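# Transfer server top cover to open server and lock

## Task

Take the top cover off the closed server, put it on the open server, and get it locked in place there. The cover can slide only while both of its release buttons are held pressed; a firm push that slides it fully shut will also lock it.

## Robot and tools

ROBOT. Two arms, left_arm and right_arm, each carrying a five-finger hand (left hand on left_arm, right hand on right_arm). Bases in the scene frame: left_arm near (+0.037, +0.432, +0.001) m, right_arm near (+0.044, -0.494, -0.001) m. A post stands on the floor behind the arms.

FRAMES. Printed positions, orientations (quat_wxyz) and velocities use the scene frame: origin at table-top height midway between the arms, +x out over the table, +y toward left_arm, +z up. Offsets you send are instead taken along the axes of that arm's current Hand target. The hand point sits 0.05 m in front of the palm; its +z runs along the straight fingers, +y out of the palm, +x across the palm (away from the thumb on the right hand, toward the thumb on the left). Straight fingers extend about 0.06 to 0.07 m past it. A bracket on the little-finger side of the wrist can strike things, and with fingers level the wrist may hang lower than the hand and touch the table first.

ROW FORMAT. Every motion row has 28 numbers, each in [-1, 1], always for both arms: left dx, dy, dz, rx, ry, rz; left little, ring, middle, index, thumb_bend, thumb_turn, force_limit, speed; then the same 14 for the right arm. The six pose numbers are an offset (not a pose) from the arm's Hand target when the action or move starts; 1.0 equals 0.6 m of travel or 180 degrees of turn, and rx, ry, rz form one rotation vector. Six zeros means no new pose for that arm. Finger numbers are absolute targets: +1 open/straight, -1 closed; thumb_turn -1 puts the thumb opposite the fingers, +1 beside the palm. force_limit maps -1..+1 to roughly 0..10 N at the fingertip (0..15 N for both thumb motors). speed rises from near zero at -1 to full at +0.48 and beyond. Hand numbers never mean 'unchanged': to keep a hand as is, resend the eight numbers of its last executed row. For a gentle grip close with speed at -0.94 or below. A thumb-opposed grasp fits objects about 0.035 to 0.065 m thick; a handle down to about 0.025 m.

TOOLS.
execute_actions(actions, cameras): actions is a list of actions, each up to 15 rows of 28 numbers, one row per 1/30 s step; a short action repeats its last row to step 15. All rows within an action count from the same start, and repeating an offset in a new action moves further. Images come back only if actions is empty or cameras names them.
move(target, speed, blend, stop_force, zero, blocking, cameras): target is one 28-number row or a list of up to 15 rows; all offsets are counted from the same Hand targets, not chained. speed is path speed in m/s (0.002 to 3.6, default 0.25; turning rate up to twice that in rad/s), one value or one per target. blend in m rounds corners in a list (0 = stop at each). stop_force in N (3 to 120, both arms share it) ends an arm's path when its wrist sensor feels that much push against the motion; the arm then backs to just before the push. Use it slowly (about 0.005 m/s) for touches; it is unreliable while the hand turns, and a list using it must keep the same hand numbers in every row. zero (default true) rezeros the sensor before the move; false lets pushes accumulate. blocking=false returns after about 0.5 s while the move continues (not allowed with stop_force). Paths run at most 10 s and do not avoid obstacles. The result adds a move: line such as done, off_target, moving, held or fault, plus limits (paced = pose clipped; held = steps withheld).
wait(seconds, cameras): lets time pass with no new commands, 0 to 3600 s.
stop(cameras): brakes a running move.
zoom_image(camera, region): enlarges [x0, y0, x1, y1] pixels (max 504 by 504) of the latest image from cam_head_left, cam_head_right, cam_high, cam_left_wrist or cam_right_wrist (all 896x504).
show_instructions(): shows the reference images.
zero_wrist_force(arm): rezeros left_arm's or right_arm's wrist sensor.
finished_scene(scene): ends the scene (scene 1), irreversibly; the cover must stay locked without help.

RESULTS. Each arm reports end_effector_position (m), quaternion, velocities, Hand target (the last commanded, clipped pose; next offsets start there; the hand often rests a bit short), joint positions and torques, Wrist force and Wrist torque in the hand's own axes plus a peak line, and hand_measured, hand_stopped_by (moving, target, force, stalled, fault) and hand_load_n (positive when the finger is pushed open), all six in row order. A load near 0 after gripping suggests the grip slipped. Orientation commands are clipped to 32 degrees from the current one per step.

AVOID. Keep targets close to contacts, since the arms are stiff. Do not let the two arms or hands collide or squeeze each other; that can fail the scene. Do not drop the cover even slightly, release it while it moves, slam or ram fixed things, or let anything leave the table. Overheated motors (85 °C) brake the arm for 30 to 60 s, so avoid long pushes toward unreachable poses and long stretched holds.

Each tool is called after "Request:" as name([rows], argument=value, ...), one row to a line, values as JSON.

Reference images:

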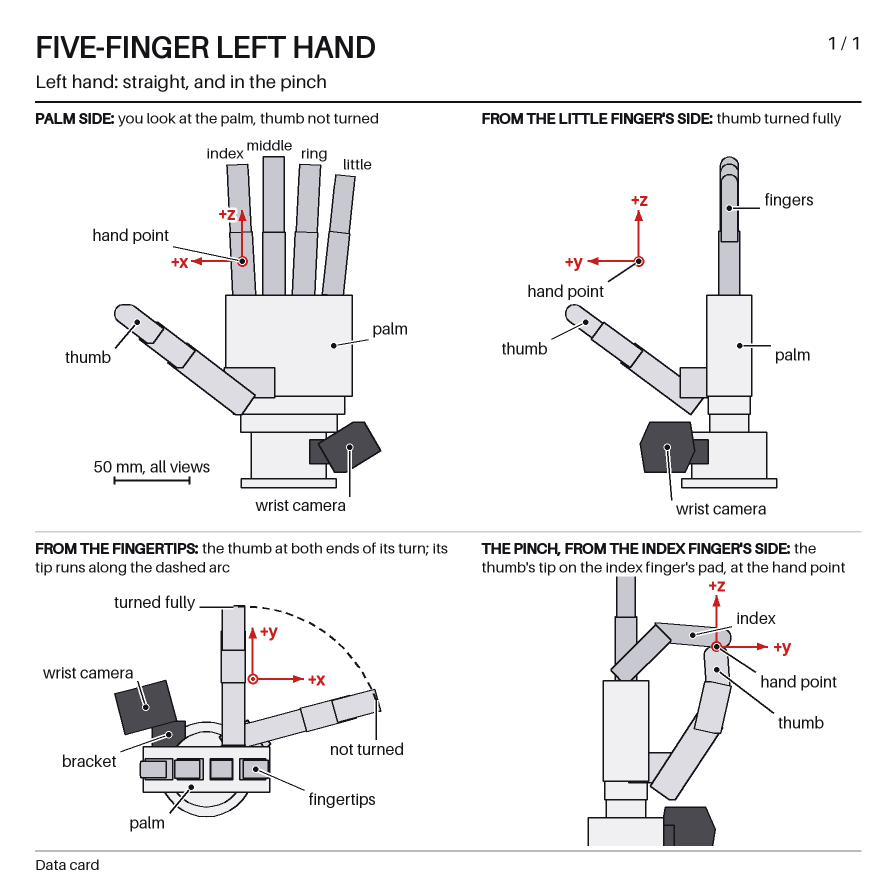

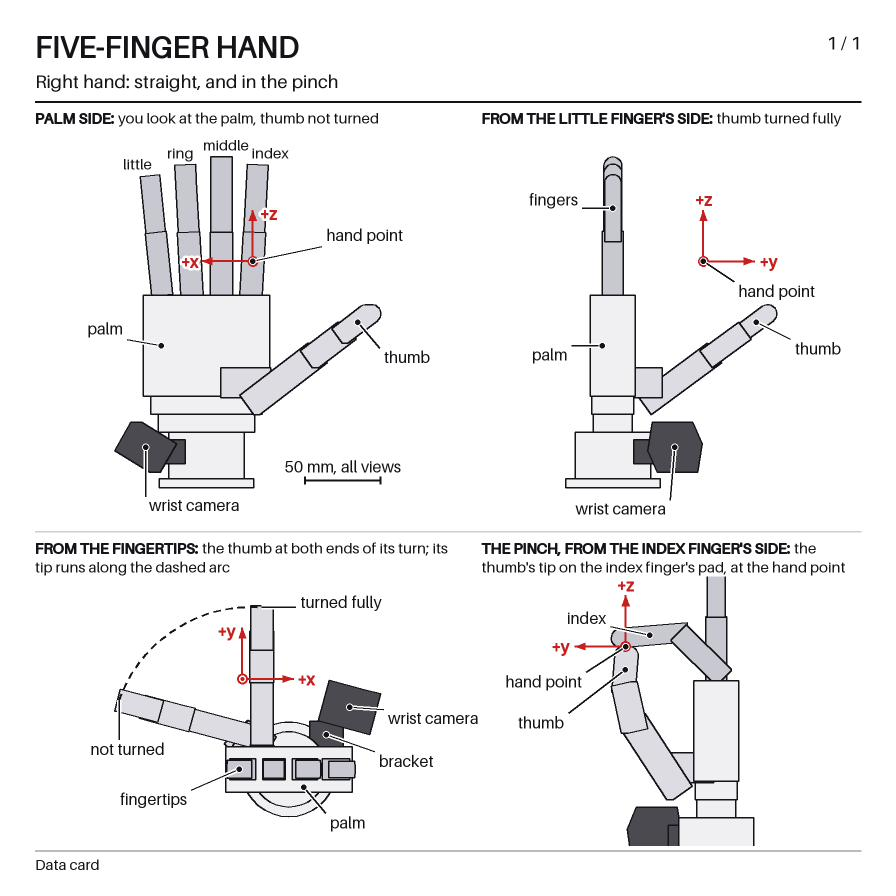

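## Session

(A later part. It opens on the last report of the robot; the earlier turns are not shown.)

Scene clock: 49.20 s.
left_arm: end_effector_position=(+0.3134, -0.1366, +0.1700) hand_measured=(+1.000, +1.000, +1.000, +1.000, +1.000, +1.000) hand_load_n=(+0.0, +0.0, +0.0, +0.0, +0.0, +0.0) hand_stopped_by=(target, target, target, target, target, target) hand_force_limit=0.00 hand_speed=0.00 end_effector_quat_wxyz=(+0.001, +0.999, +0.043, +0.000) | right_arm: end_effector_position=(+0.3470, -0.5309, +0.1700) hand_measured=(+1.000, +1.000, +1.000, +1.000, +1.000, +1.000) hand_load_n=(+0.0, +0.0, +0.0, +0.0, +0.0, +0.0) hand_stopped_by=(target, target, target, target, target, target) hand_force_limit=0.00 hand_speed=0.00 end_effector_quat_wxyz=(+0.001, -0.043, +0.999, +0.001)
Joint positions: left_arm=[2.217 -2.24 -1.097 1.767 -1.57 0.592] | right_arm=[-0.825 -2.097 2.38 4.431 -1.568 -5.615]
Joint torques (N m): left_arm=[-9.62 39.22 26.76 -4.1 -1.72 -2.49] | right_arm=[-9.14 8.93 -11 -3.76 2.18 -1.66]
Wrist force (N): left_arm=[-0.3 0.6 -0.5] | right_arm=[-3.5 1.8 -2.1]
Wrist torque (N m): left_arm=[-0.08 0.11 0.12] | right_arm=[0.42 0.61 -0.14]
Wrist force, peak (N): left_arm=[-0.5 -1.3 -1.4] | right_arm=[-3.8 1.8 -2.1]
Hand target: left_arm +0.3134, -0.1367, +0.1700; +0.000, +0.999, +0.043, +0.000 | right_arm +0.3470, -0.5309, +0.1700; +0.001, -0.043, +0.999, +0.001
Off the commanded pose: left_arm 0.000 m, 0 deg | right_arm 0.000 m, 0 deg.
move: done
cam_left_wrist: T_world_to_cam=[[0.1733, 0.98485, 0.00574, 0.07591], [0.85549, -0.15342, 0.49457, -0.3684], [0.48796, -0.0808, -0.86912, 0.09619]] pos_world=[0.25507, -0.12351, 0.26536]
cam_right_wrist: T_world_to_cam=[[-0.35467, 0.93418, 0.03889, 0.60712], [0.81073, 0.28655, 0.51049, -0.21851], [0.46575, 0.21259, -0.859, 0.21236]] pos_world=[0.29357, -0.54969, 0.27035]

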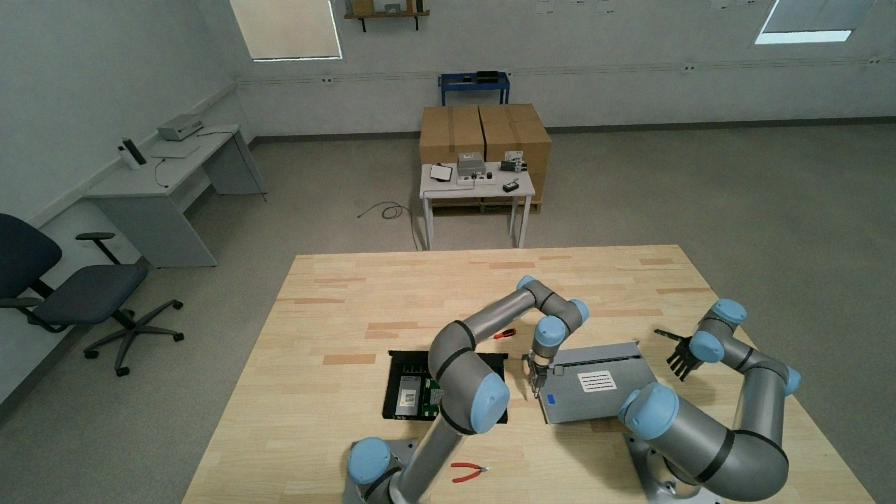

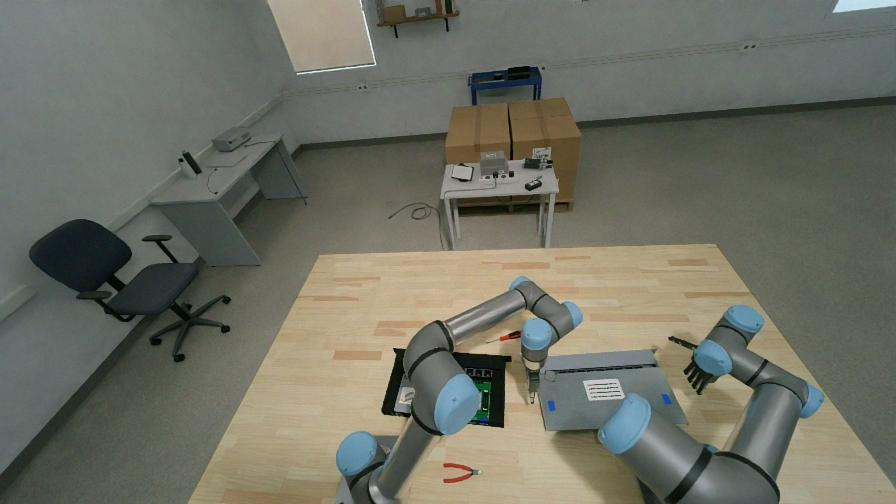

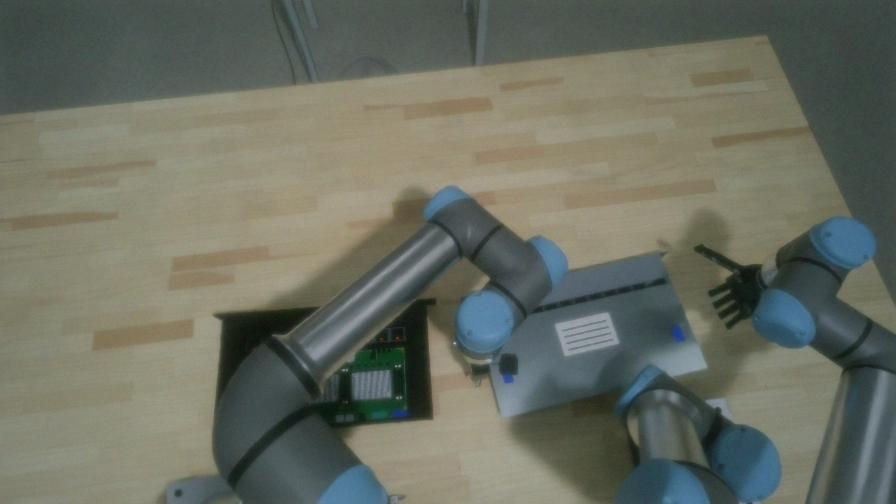

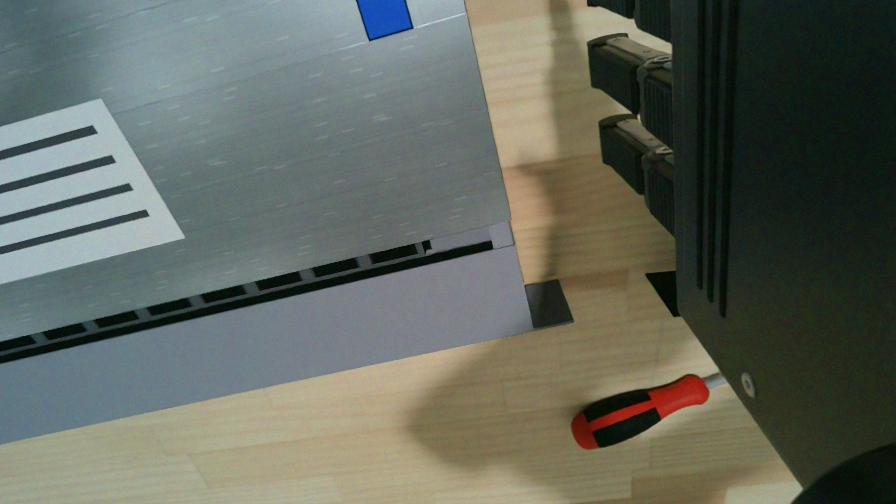

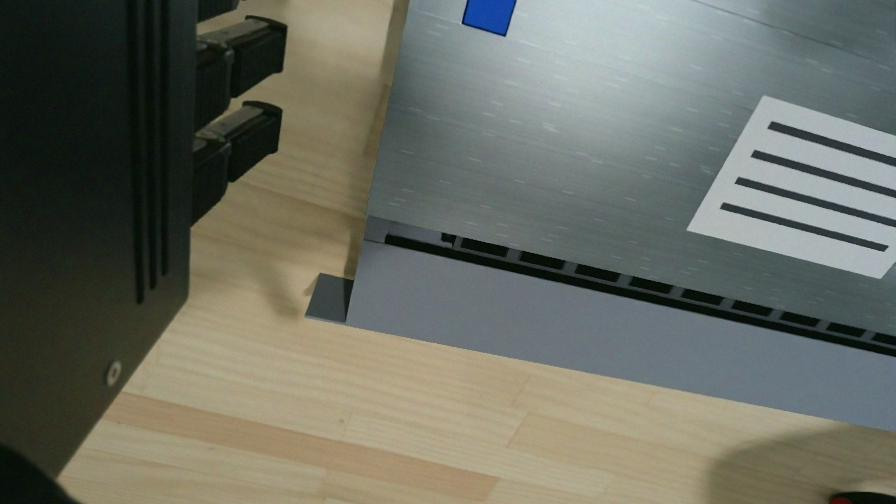

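Request:
move(target=[0,0,0.1467,0,0,0,1,1,1,1,1,1,0,0,0,0,0.1467,0,0,0,1,1,1,1,1,1,0,0], speed=0.1)

Request:
move(target=[0,0.0833,0,0,0,0,1,1,1,1,1,1,0,0,0,0.0833,0,0,0,0,1,1,1,1,1,1,0,0], speed=0.01, stop_force=4, cameras=["all"])

Request:
zoom_image(camera="cam_head_left", region=[510, 320, 700, 430])

Scene clock: 51.40 s.
left_arm: end_effector_position=(+0.3133, -0.1367, +0.0821) hand_measured=(+1.000, +1.000, +1.000, +1.000, +1.000, +1.000) hand_load_n=(+0.5, +0.0, +0.0, +0.0, +0.0, +0.0) hand_stopped_by=(target, target, target, target, target, target) hand_force_limit=0.00 hand_speed=0.00 end_effector_quat_wxyz=(+0.000, +0.999, +0.043, +0.000) | right_arm: end_effector_position=(+0.3471, -0.5307, +0.0821) hand_measured=(+1.000, +1.000, +1.000, +1.000, +1.000, +1.000) hand_load_n=(+0.0, +0.0, +0.0, +0.0, -0.5, +0.0) hand_stopped_by=(target, target, target, target, target, target) hand_force_limit=0.00 hand_speed=0.00 end_effector_quat_wxyz=(+0.001, -0.043, +0.999, +0.001)
Joint positions: left_arm=[2.217 -2.305 -1.219 1.954 -1.57 0.591] | right_arm=[-0.825 -1.954 2.562 4.105 -1.568 -5.615]
Joint torques (N m): left_arm=[-8.33 39.45 4.95 -0.99 2.23 -2.61] | right_arm=[10.26 6.51 -8.48 -3.69 1.39 1.7]
Wrist force (N): left_arm=[-0.4 0.4 -0.7] | right_arm=[-3.3 1.4 -2.0]
Wrist torque (N m): left_arm=[-0.09 0.11 0.12] | right_arm=[0.36 0.60 -0.26]
Wrist force, peak (N): left_arm=[-0.4 0.4 -1.2] | right_arm=[-3.9 1.6 -2.5]
Hand target: left_arm +0.3133, -0.1367, +0.0820; +0.000, +0.999, +0.043, +0.000 | right_arm +0.3471, -0.5308, +0.0820; +0.001, -0.043, +0.999, +0.001
Off the commanded pose: left_arm 0.000 m, 0 deg | right_arm 0.000 m, 0 deg.
move: done

Scene clock: 55.90 s.
left_arm: end_effector_position=(+0.3160, -0.1682, +0.0821) hand_measured=(+1.000, +1.000, +1.000, +1.000, +1.000, +1.000) hand_load_n=(+0.0, +0.0, +0.0, +0.0, +0.0, +0.0) hand_stopped_by=(target, target, target, target, target, target) hand_force_limit=0.00 hand_speed=0.00 end_effector_quat_wxyz=(+0.000, +0.999, +0.043, +0.000) | right_arm: end_effector_position=(+0.3444, -0.4993, +0.0821) hand_measured=(+1.000, +1.000, +1.000, +1.000, +1.000, +1.000) hand_load_n=(+0.0, +0.5, +0.0, +0.0, +0.0, +0.0) hand_stopped_by=(target, target, target, target, target, target) hand_force_limit=0.00 hand_speed=0.00 end_effector_quat_wxyz=(+0.001, -0.043, +0.999, +0.001)
Joint positions: left_arm=[2.186 -2.379 -1.086 1.895 -1.57 0.561] | right_arm=[-0.745 -2.002 2.585 4.13 -1.568 -5.535]
Joint torques (N m): left_arm=[11.2 57.61 6.25 -0.97 0.82 2.83] | right_arm=[-8.95 8.36 -32.3 -3.13 1.91 -1.67]
Wrist force (N): left_arm=[1.0 -3.5 -0.4] | right_arm=[-3.5 -0.3 -1.8]
Wrist torque (N m): left_arm=[-0.12 0.12 0.17] | right_arm=[0.54 0.61 -0.26]
Wrist force, peak (N): left_arm=[1.1 -12.9 -1.6] | right_arm=[-2.7 -10.5 1.7]
Hand target: left_arm +0.3160, -0.1682, +0.0821; +0.000, +0.999, +0.043, +0.000 (not the last commanded pose) | right_arm +0.3444, -0.4994, +0.0821; +0.001, -0.043, +0.999, +0.001 (not the last commanded pose)
Off the commanded pose: left_arm 0.018 m, 0 deg | right_arm 0.018 m, 0 deg.
move: contact (left_arm, right_arm)
cam_left_wrist: T_world_to_cam=[[0.17329, 0.98485, 0.00596, 0.10703], [0.85549, -0.15352, 0.49454, -0.33204], [0.48797, -0.0806, -0.86913, 0.01586]] pos_world=[0.25777, -0.15511, 0.17736]
cam_right_wrist: T_world_to_cam=[[-0.35474, 0.93415, 0.03896, 0.58009], [0.81068, 0.28657, 0.51056, -0.18052], [0.46578, 0.2127, -0.85896, 0.1313]] pos_world=[0.29097, -0.51809, 0.18235]

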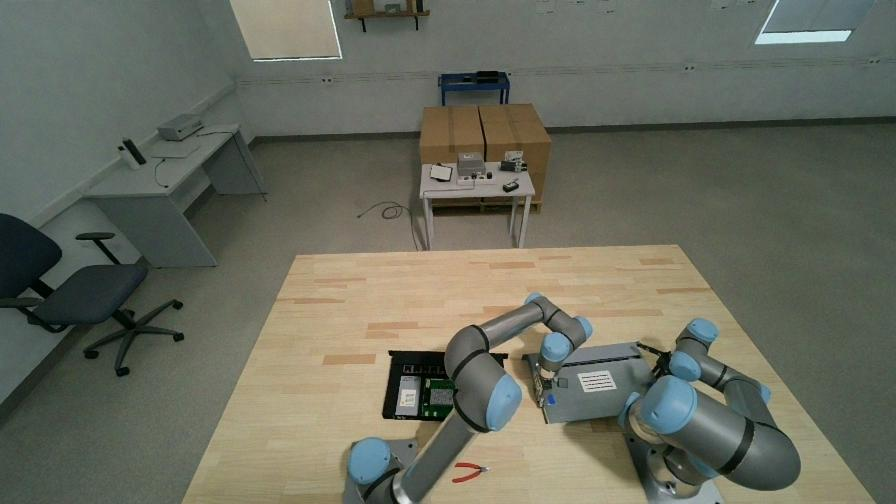

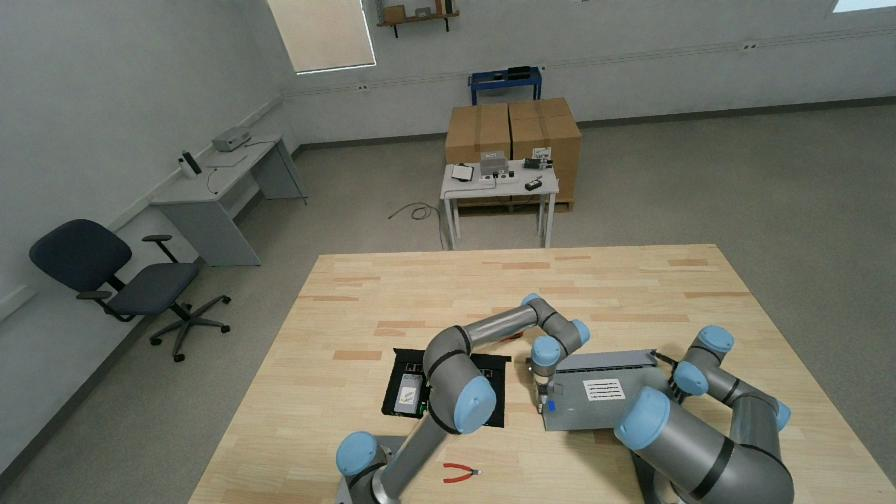

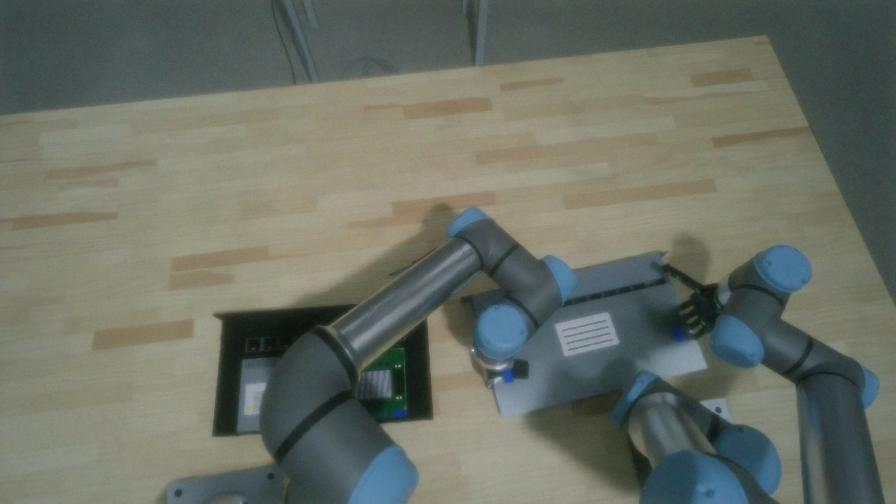

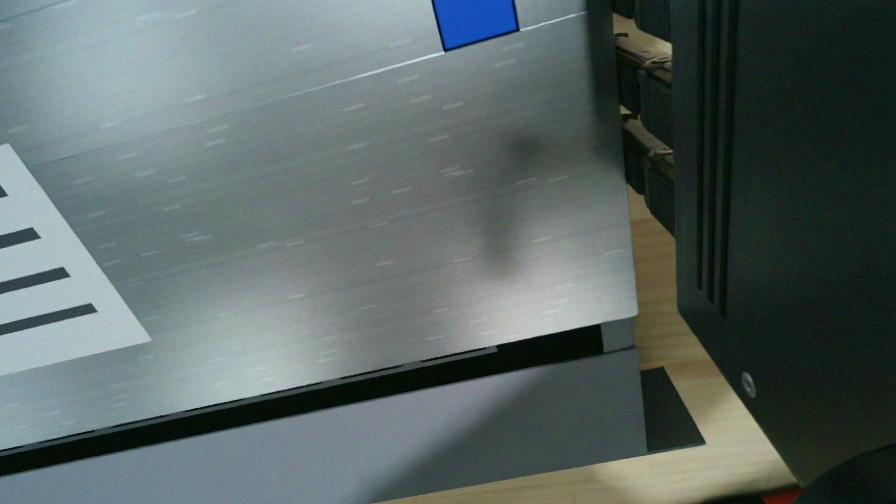

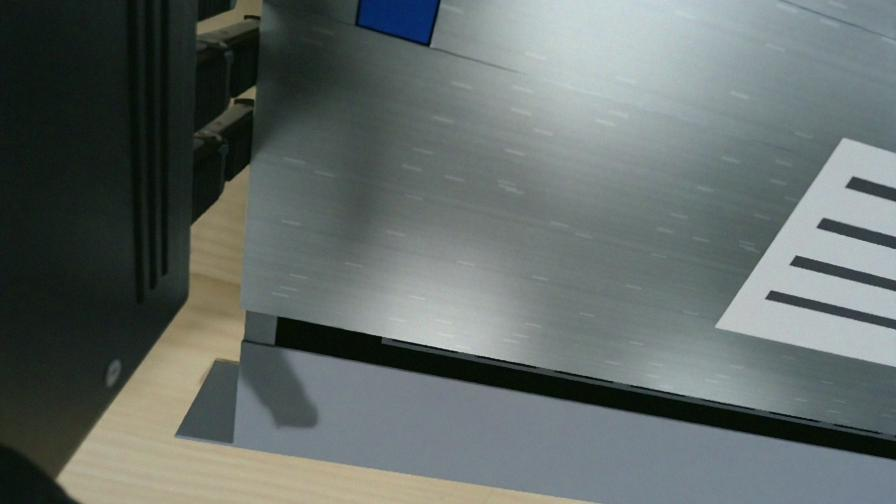

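Scaled by 2.653.

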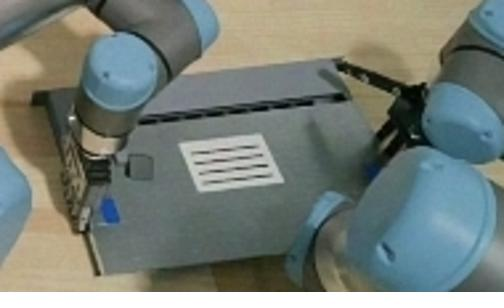

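Request:
move(target=[0,0.025,0,0,0,0,1,1,1,1,1,1,0,0,0,0.025,0,0,0,0,1,1,1,1,1,1,0,0], speed=0.005, stop_force=20, zero=false)

Scene clock: 57.60 s.
left_arm: end_effector_position=(+0.3162, -0.1687, +0.0820) hand_measured=(+1.000, +1.000, +1.000, +1.000, +1.000, +1.000) hand_load_n=(+0.0, +0.0, +0.0, +0.5, +0.0, +0.0) hand_stopped_by=(target, target, target, target, target, target) hand_force_limit=0.00 hand_speed=0.00 end_effector_quat_wxyz=(+0.000, +0.999, +0.043, +0.000) | right_arm: end_effector_position=(+0.3445, -0.4988, +0.0822) hand_measured=(+1.000, +1.000, +1.000, +1.000, +1.000, +1.000) hand_load_n=(+0.5, +1.5, +0.0, +0.0, +0.0, +0.0) hand_stopped_by=(target, target, target, target, target, target) hand_force_limit=0.00 hand_speed=0.00 end_effector_quat_wxyz=(+0.001, -0.043, +0.999, +0.001)
Joint positions: left_arm=[2.186 -2.38 -1.083 1.893 -1.57 0.561] | right_arm=[-0.743 -2.003 2.585 4.13 -1.568 -5.533]
Joint torques (N m): left_arm=[7.55 58.91 11.67 1.26 4.61 3.04] | right_arm=[-5.02 8.2 -30.4 -1.22 2.55 -1.2]
Wrist force (N): left_arm=[1.1 -21.8 -0.3] | right_arm=[-1.0 -15.7 2.4]
Wrist torque (N m): left_arm=[-0.53 0.13 0.29] | right_arm=[0.42 0.42 -0.94]
Wrist force, peak (N): left_arm=[2.0 -26.7 -0.3] | right_arm=[-1.1 -24.0 2.5]
Hand target: left_arm +0.3162, -0.1687, +0.0820; +0.000, +0.999, +0.043, +0.000 (not the last commanded pose) | right_arm +0.3445, -0.4988, +0.0822; +0.001, -0.043, +0.999, +0.001 (not the last commanded pose)
Off the commanded pose: left_arm 0.014 m, 0 deg | right_arm 0.014 m, 0 deg.
move: contact (left_arm, right_arm)

Request:
move([
  [0,-0.005,0,0,0,0,1,1,1,1,1,1,0,0,0,-0.005,0,0,0,0,1,1,1,1,1,1,0,0],
  [0,-0.005,0.0133,0,0,0,1,1,1,1,1,1,0,0,0,-0.005,0.0133,0,0,0,1,1,1,1,1,1,0,0],
], speed=[0.02,0.02], cameras=["cam_high"])

Scene clock: 60.37 s.
left_arm: end_effector_position=(+0.3159, -0.1658, +0.0741) hand_measured=(+1.000, +1.000, +1.000, +1.000, +1.000, +1.000) hand_load_n=(+0.0, +0.0, +0.0, +0.0, +0.0, +0.0) hand_stopped_by=(target, target, target, target, target, target) hand_force_limit=0.00 hand_speed=0.00 end_effector_quat_wxyz=(+0.000, +0.999, +0.043, +0.000) | right_arm: end_effector_position=(+0.3448, -0.5018, +0.0743) hand_measured=(+1.000, +1.000, +1.000, +1.000, +1.000, +1.000) hand_load_n=(+0.0, -0.5, +0.0, +0.0, +0.0, +0.0) hand_stopped_by=(target, target, target, target, target, target) hand_force_limit=0.00 hand_speed=0.00 end_effector_quat_wxyz=(+0.001, -0.043, +0.999, +0.001)
Joint positions: left_arm=[2.189 -2.38 -1.105 1.915 -1.57 0.563] | right_arm=[-0.751 -1.978 2.598 4.093 -1.568 -5.541]
Joint torques (N m): left_arm=[12.92 44.04 4.22 -1.16 -1.93 2.61] | right_arm=[4.27 7.91 -8.63 -3.84 -1.51 0.64]
Wrist force (N): left_arm=[-0.4 0.9 -0.7] | right_arm=[-3.4 2.2 -2.1]
Wrist torque (N m): left_arm=[0.01 0.11 -0.01] | right_arm=[0.52 0.60 -0.13]
Wrist force, peak (N): left_arm=[1.2 -22.0 -0.2] | right_arm=[-1.5 -15.8 2.7]
Hand target: left_arm +0.3159, -0.1658, +0.0741; +0.000, +0.999, +0.043, +0.000 | right_arm +0.3448, -0.5018, +0.0742; +0.001, -0.043, +0.999, +0.001
Off the commanded pose: left_arm 0.000 m, 0 deg | right_arm 0.000 m, 0 deg.
move: done

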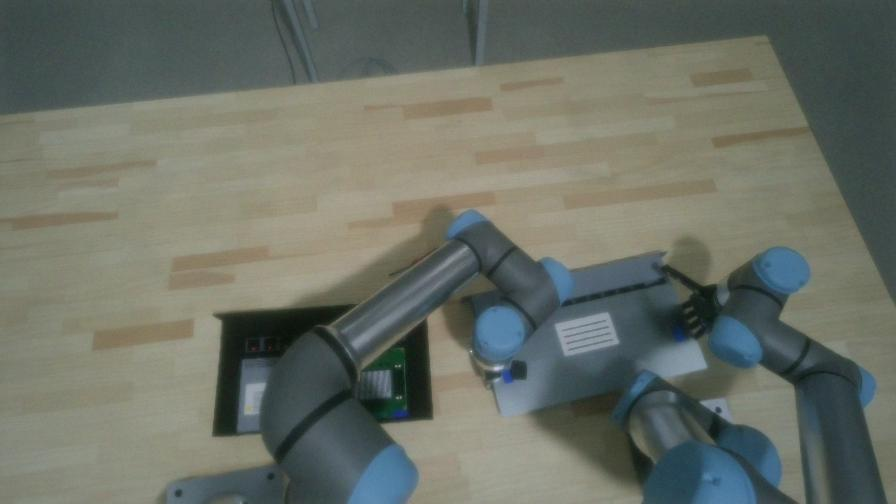

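Request:
move(target=[0,0.025,0,0,0,0,1,1,1,1,1,1,0,0,0,0.025,0,0,0,0,1,1,1,1,1,1,0,0], speed=0.004, stop_force=25)

Scene clock: 62.43 s.
left_arm: end_effector_position=(+0.3162, -0.1688, +0.0740) hand_measured=(+1.000, +1.000, +1.000, +1.000, +1.000, +1.000) hand_load_n=(+0.0, +0.0, +0.0, +0.5, +0.0, +0.0) hand_stopped_by=(target, target, target, target, target, target) hand_force_limit=0.00 hand_speed=0.00 end_effector_quat_wxyz=(+0.000, +0.999, +0.043, +0.000) | right_arm: end_effector_position=(+0.3445, -0.4986, +0.0742) hand_measured=(+1.000, +1.000, +1.000, +1.000, +1.000, +1.000) hand_load_n=(+0.0, +1.5, +0.0, +0.0, +0.0, +0.0) hand_stopped_by=(target, target, target, target, target, target) hand_force_limit=0.00 hand_speed=0.00 end_effector_quat_wxyz=(+0.001, -0.043, +0.999, +0.001)
Joint positions: left_arm=[2.186 -2.388 -1.091 1.908 -1.57 0.56] | right_arm=[-0.742 -1.983 2.6 4.094 -1.569 -5.532]
Joint torques (N m): left_arm=[7.33 58.09 12.28 2.37 5.77 2.99] | right_arm=[-3.09 9.43 -21.62 -0.36 5.76 -1.27]
Wrist force (N): left_arm=[2.8 -25.9 -0.7] | right_arm=[-2.3 -20.6 1.9]
Wrist torque (N m): left_arm=[-0.52 0.06 0.42] | right_arm=[0.37 0.49 -1.22]
Wrist force, peak (N): left_arm=[1.4 -30.5 -0.9] | right_arm=[-0.8 -26.8 2.3]
Hand target: left_arm +0.3162, -0.1688, +0.0740; +0.000, +0.999, +0.043, +0.000 (not the last commanded pose) | right_arm +0.3445, -0.4986, +0.0742; +0.001, -0.043, +0.999, +0.001 (not the last commanded pose)
Off the commanded pose: left_arm 0.012 m, 0 deg | right_arm 0.012 m, 0 deg.
move: contact (left_arm, right_arm)

Request:
move(target=[0,0,-0.0167,0,0,0,1,1,1,1,1,1,0,0,0,0,-0.0167,0,0,0,1,1,1,1,1,1,0,0], speed=0.02, cameras=["cam_left_wrist","cam_right_wrist","cam_head_left"])

Scene clock: 63.53 s.
left_arm: end_effector_position=(+0.3162, -0.1688, +0.0840) hand_measured=(+1.000, +1.000, +1.000, +1.000, +1.000, +1.000) hand_load_n=(+0.0, +0.0, +0.0, +0.5, +0.0, +0.0) hand_stopped_by=(target, target, target, target, target, target) hand_force_limit=0.00 hand_speed=0.00 end_effector_quat_wxyz=(+0.000, +0.999, +0.043, +0.000) | right_arm: end_effector_position=(+0.3445, -0.4986, +0.0842) hand_measured=(+1.000, +1.000, +1.000, +1.000, +1.000, +1.000) hand_load_n=(+0.0, +1.5, +0.0, +0.0, +0.0, +0.0) hand_stopped_by=(target, target, target, target, target, target) hand_force_limit=0.00 hand_speed=0.00 end_effector_quat_wxyz=(+0.001, -0.043, +0.999, +0.001)
Joint positions: left_arm=[2.186 -2.379 -1.08 1.889 -1.57 0.56] | right_arm=[-0.742 -2.008 2.581 4.139 -1.568 -5.532]
Joint torques (N m): left_arm=[8.18 60.46 33.17 0.15 2.96 3.23] | right_arm=[-1.7 -10.7 -27.37 2.46 2.45 -1.23]
Wrist force (N): left_arm=[2.1 -26.1 4.1] | right_arm=[-1.0 -21.7 2.5]
Wrist torque (N m): left_arm=[-0.92 0.18 0.41] | right_arm=[0.28 0.32 -1.16]
Wrist force, peak (N): left_arm=[2.2 -26.3 3.5] | right_arm=[-1.1 -21.9 2.6]
Hand target: left_arm +0.3162, -0.1688, +0.0841; +0.000, +0.999, +0.043, +0.000 | right_arm +0.3445, -0.4986, +0.0843; +0.001, -0.043, +0.999, +0.001
Off the commanded pose: left_arm 0.000 m, 0 deg | right_arm 0.000 m, 0 deg.
move: done
cam_left_wrist: T_world_to_cam=[[0.17314, 0.98488, 0.00638, 0.10764], [0.85568, -0.15364, 0.49417, -0.33331], [0.48767, -0.0801, -0.86934, 0.01764]] pos_world=[0.25797, -0.15581, 0.17936]
cam_right_wrist: T_world_to_cam=[[-0.3546, 0.93423, 0.03824, 0.5794], [0.81053, 0.28675, 0.5107, -0.18171], [0.46614, 0.21209, -0.85891, 0.1325]] pos_world=[0.29097, -0.51729, 0.18445]
Images, in order (width x height): cam_head_left 896x504, cam_left_wrist 896x504, cam_right_wrist 896x504.

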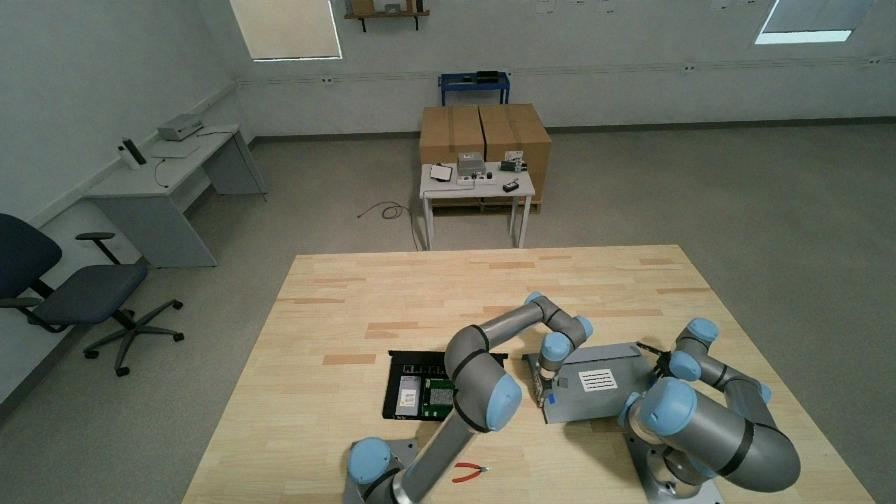

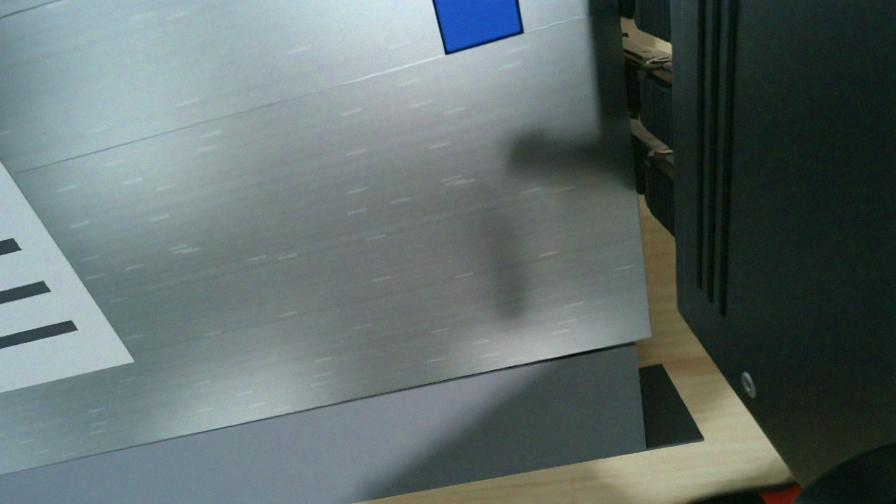

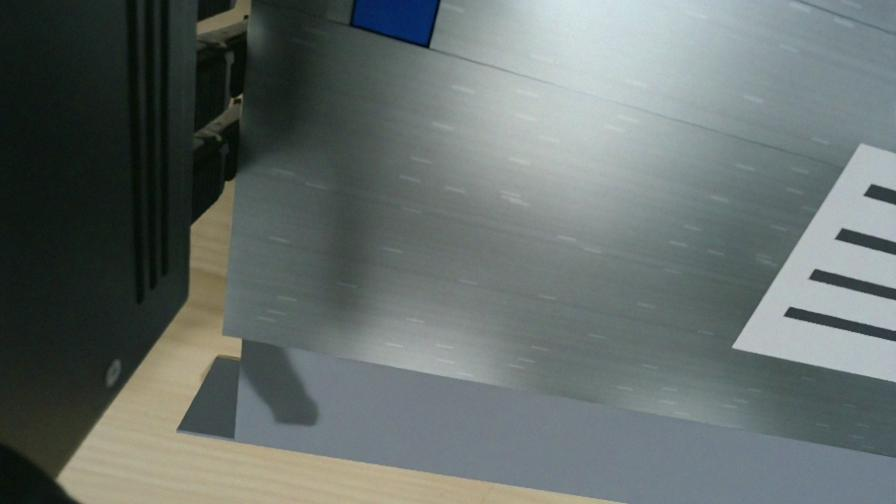

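Request:
move(target=[0,0,-0.05,0,0,0,1,1,1,1,1,1,0,0,0,0,-0.05,0,0,0,1,1,1,1,1,1,0,0], speed=0.03, cameras=["cam_left_wrist","cam_right_wrist","cam_head_left"])

Request:
zoom_image(camera="cam_head_left", region=[510, 310, 700, 440])

Scene clock: 65.20 s.
left_arm: end_effector_position=(+0.3162, -0.1688, +0.1140) hand_measured=(+1.000, +1.000, +1.000, +1.000, +1.000, +1.000) hand_load_n=(+0.0, +0.0, +0.0, +0.0, +0.0, +0.0) hand_stopped_by=(target, target, target, target, target, target) hand_force_limit=0.00 hand_speed=0.00 end_effector_quat_wxyz=(+0.000, +0.999, +0.043, +0.000) | right_arm: end_effector_position=(+0.3444, -0.4987, +0.1142) hand_measured=(+1.000, +1.000, +1.000, +1.000, +1.000, +1.000) hand_load_n=(+0.5, +1.5, +0.5, +0.0, +0.0, +0.0) hand_stopped_by=(target, target, target, target, target, target) hand_force_limit=0.00 hand_speed=0.00 end_effector_quat_wxyz=(+0.001, -0.043, +0.999, +0.001)
Joint positions: left_arm=[2.186 -2.356 -1.042 1.827 -1.57 0.56] | right_arm=[-0.742 -2.07 2.521 4.261 -1.569 -5.532]
Joint torques (N m): left_arm=[7.39 59.92 33.6 -0.04 1.55 3.04] | right_arm=[-2.95 -10.57 -29.94 2.51 2.61 -1.43]
Wrist force (N): left_arm=[1.8 -26.0 3.4] | right_arm=[-2.0 -21.3 2.6]
Wrist torque (N m): left_arm=[-0.89 0.13 0.45] | right_arm=[0.38 0.39 -1.06]
Wrist force, peak (N): left_arm=[1.5 -27.0 3.4] | right_arm=[-1.7 -22.3 2.7]
Hand target: left_arm +0.3162, -0.1688, +0.1141; +0.000, +0.999, +0.043, +0.000 | right_arm +0.3444, -0.4987, +0.1143; +0.001, -0.043, +0.999, +0.001
Off the commanded pose: left_arm 0.000 m, 0 deg | right_arm 0.000 m, 0 deg.
move: done
cam_left_wrist: T_world_to_cam=[[0.17314, 0.98488, 0.0064, 0.10745], [0.85564, -0.15363, 0.49424, -0.34814], [0.48775, -0.0801, -0.8693, 0.04369]] pos_world=[0.25797, -0.15581, 0.20936]
cam_right_wrist: T_world_to_cam=[[-0.35462, 0.93423, 0.03827, 0.57824], [0.81057, 0.28676, 0.51062, -0.19702], [0.46607, 0.2121, -0.85895, 0.15831]] pos_world=[0.29097, -0.51729, 0.21445]
Images, in order (width x height): cam_head_left 896x504, cam_left_wrist 896x504, cam_right_wrist 896x504.

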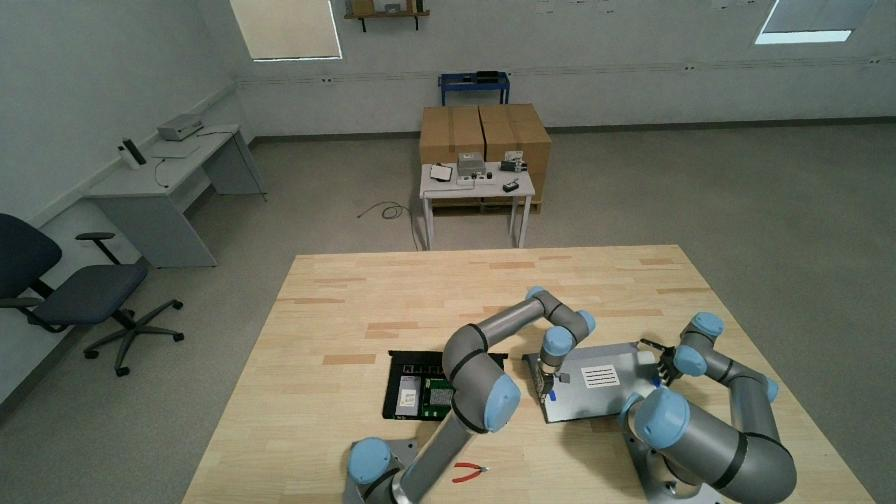

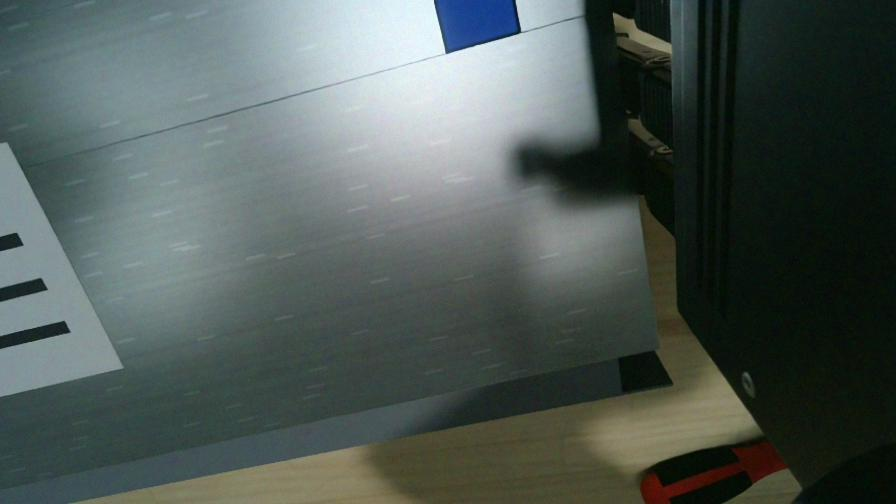

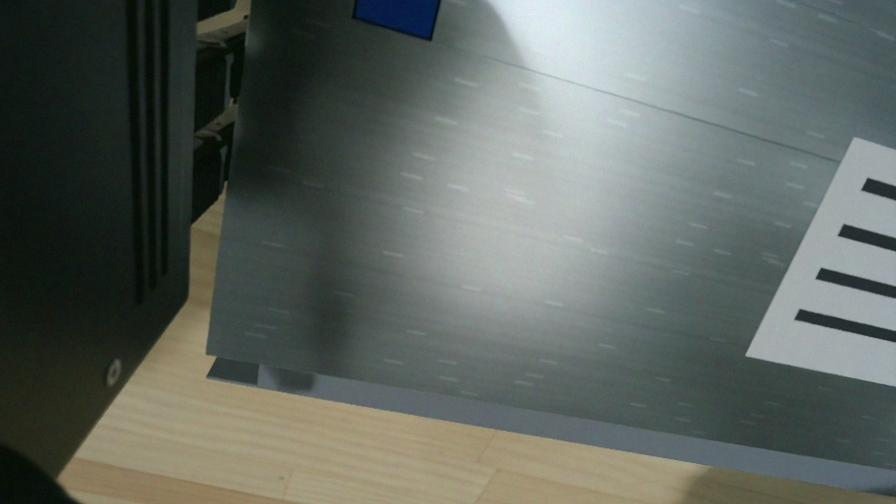

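Scaled by 2.653.

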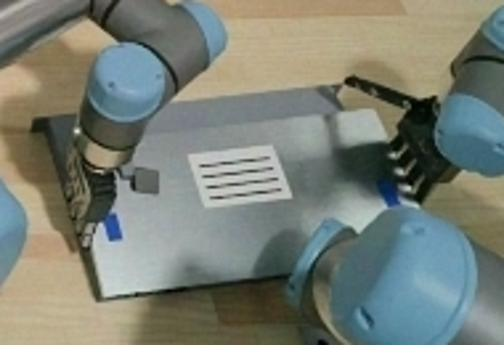

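Request:
move(target=[0,0,-0.065,0,0,0,1,1,1,1,1,1,0,0,0,0,-0.065,0,0,0,1,1,1,1,1,1,0,0], speed=0.03)

Scene clock: 67.43 s.
left_arm: end_effector_position=(+0.3163, -0.1688, +0.1529) hand_measured=(+1.000, +1.000, +1.000, +1.000, +1.000, +1.000) hand_load_n=(+0.0, +0.0, +0.0, +0.5, +0.0, +0.0) hand_stopped_by=(target, target, target, target, target, target) hand_force_limit=0.00 hand_speed=0.00 end_effector_quat_wxyz=(+0.000, +0.999, +0.043, +0.000) | right_arm: end_effector_position=(+0.3444, -0.4987, +0.1531) hand_measured=(+1.000, +1.000, +1.000, +1.000, +1.000, +1.000) hand_load_n=(+0.0, +1.5, +0.5, +0.0, +0.0, +0.0) hand_stopped_by=(target, target, target, target, target, target) hand_force_limit=0.00 hand_speed=0.00 end_effector_quat_wxyz=(+0.001, -0.043, +0.999, +0.001)
Joint positions: left_arm=[2.186 -2.333 -0.981 1.743 -1.57 0.56] | right_arm=[-0.743 -2.126 2.437 4.401 -1.569 -5.533]
Joint torques (N m): left_arm=[7.42 58.09 34.04 0.48 4.62 3.27] | right_arm=[-2.59 -9.51 -31.74 2.6 5.12 -1.29]
Wrist force (N): left_arm=[1.8 -27.5 3.5] | right_arm=[-1.7 -23.1 2.4]
Wrist torque (N m): left_arm=[-0.88 0.15 0.45] | right_arm=[0.37 0.35 -1.03]
Wrist force, peak (N): left_arm=[1.7 -28.4 2.9] | right_arm=[-1.7 -23.9 2.5]
Hand target: left_arm +0.3162, -0.1688, +0.1531; +0.000, +0.999, +0.043, +0.000 | right_arm +0.3444, -0.4987, +0.1532; +0.001, -0.043, +0.999, +0.001
Off the commanded pose: left_arm 0.000 m, 0 deg | right_arm 0.000 m, 0 deg.
move: done

Request:
move(target=[0.01262,-0.10208,0,0,0,0.005556,1,1,1,1,1,1,0,0,-0.00298,0.10217,0,0,0,0.005556,1,1,1,1,1,1,0,0], speed=0.05, cameras=["cam_high","cam_left_wrist"])

Scene clock: 72.53 s.
left_arm: end_effector_position=(+0.3185, -0.1072, +0.1530) hand_measured=(+1.000, +1.000, +1.000, +1.000, +1.000, +1.000) hand_load_n=(+0.0, -0.5, +0.0, +0.5, +0.0, +0.0) hand_stopped_by=(target, target, target, target, target, target) hand_force_limit=0.00 hand_speed=0.00 end_effector_quat_wxyz=(+0.000, +0.999, +0.034, +0.000) | right_arm: end_effector_position=(+0.3409, -0.4376, +0.1533) hand_measured=(+1.000, +1.000, +1.000, +1.000, +1.000, +1.000) hand_load_n=(+0.0, +1.5, +0.5, +0.0, +0.0, +0.5) hand_stopped_by=(target, target, target, target, target, target) hand_force_limit=0.00 hand_speed=0.00 end_effector_quat_wxyz=(+0.001, -0.034, +0.999, +0.001)
Joint positions: left_arm=[2.262 -2.188 -1.228 1.845 -1.57 0.654] | right_arm=[-0.549 -2.177 2.456 4.433 -1.569 -5.322]
Joint torques (N m): left_arm=[7.69 54.53 12.1 3.65 6.17 3.04] | right_arm=[17.62 -6.89 -17.91 2.04 3.05 1.75]
Wrist force (N): left_arm=[1.5 -28.6 3.5] | right_arm=[-1.9 -24.2 2.8]
Wrist torque (N m): left_arm=[-0.90 0.20 0.38] | right_arm=[0.29 0.37 -1.18]
Wrist force, peak (N): left_arm=[2.0 -28.7 3.4] | right_arm=[-1.9 -24.2 2.8]
Hand target: left_arm +0.3185, -0.1071, +0.1530; +0.000, +0.999, +0.034, +0.000 | right_arm +0.3409, -0.4375, +0.1533; +0.001, -0.034, +0.999, +0.001
Off the commanded pose: left_arm 0.000 m, 0 deg | right_arm 0.000 m, 0 deg.
move: done
cam_left_wrist: T_world_to_cam=[[0.19024, 0.98172, 0.00642, 0.04035], [0.85286, -0.16851, 0.49421, -0.36062], [0.48625, -0.08854, -0.86932, 0.08098]] pos_world=[0.26051, -0.09321, 0.24836]

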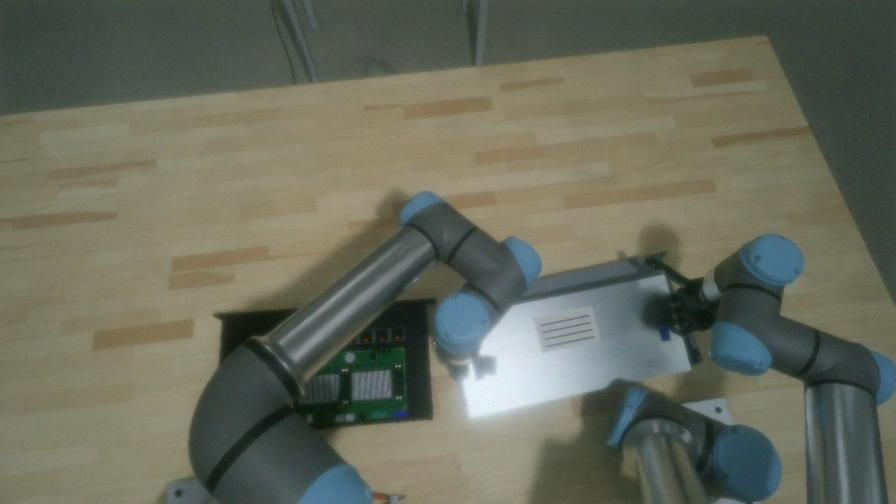

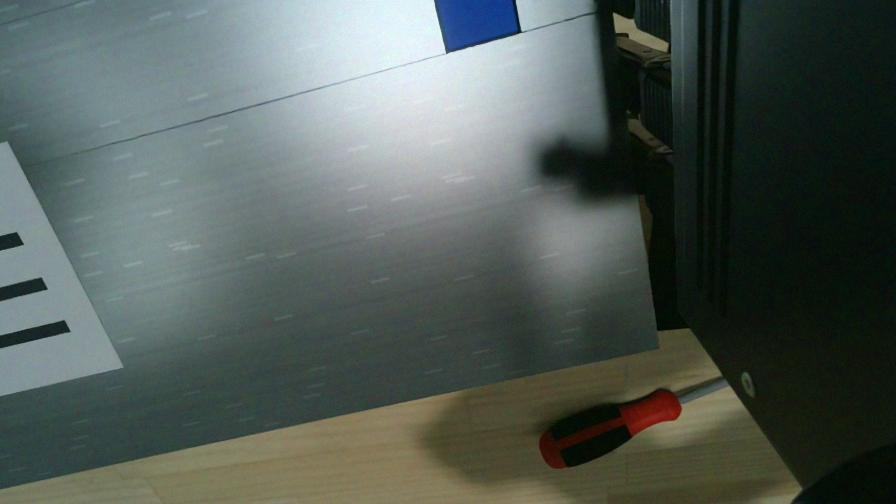

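Request:
move([
  [0.02158,-0.20437,0,0,0,0.01111,1,1,1,1,1,1,0,0,-0.00233,0.20472,0,0,0,0.01111,1,1,1,1,1,1,0,0],
  [0.04312,-0.40838,0,0,0,0.02222,1,1,1,1,1,1,0,0,-0.00462,0.40975,0,0,0,0.02222,1,1,1,1,1,1,0,0],
], speed=0.06, blend=0.01, cameras=["cam_high"])

Scene clock: 77.70 s.
left_arm: end_effector_position=(+0.3275, +0.1390, +0.1529) hand_measured=(+1.000, +1.000, +1.000, +1.000, +1.000, +1.000) hand_load_n=(+0.0, +0.0, +0.0, +0.0, +0.0, +0.0) hand_stopped_by=(target, target, target, target, target, target) hand_force_limit=0.00 hand_speed=0.00 end_effector_quat_wxyz=(+0.000, +1.000, +0.000, +0.000) | right_arm: end_effector_position=(+0.3270, -0.1921, +0.1537) hand_measured=(+1.000, +1.000, +1.000, +1.000, +1.000, +1.000) hand_load_n=(+0.0, +1.5, +0.5, +0.0, +0.0, +0.0) hand_stopped_by=(target, target, target, target, target, target) hand_force_limit=0.00 hand_speed=0.00 end_effector_quat_wxyz=(+0.001, +0.001, +1.000, +0.001)
Joint positions: left_arm=[2.772 -1.743 -1.872 2.044 -1.57 1.233] | right_arm=[0.363 -1.895 2.319 4.287 -1.57 -4.34]
Joint torques (N m): left_arm=[8.41 31.4 6.59 0.12 7.92 3.09] | right_arm=[14.12 -1.16 -41.17 -6.69 3.55 1.71]
Wrist force (N): left_arm=[1.7 -27.9 3.5] | right_arm=[-2.0 -24.1 2.8]
Wrist torque (N m): left_arm=[-0.82 0.13 0.38] | right_arm=[0.23 0.35 -1.15]
Wrist force, peak (N): left_arm=[1.6 -29.3 3.4] | right_arm=[-2.5 -24.9 2.4]
Hand target: left_arm +0.3275, +0.1391, +0.1529; +0.000, +1.000, +0.000, +0.000 | right_arm +0.3270, -0.1920, +0.1537; +0.001, +0.001, +1.000, +0.001
Off the commanded pose: left_arm 0.000 m, 0 deg | right_arm 0.000 m, 0 deg.
move: done

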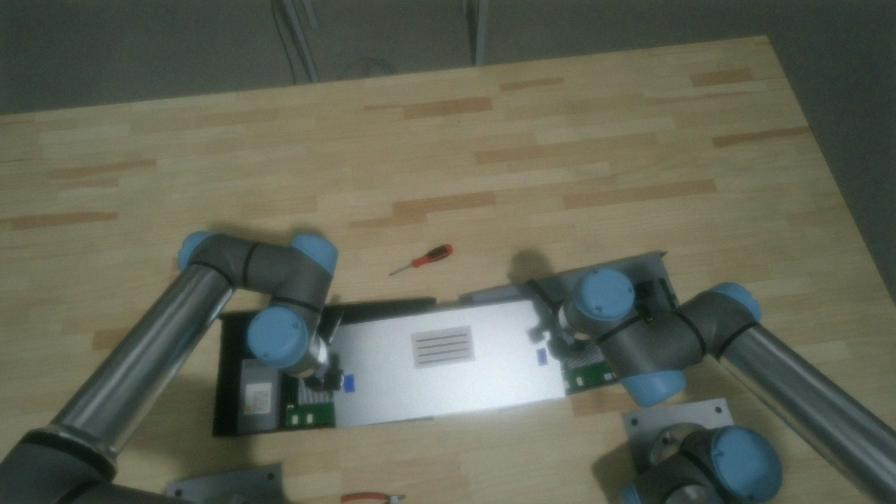

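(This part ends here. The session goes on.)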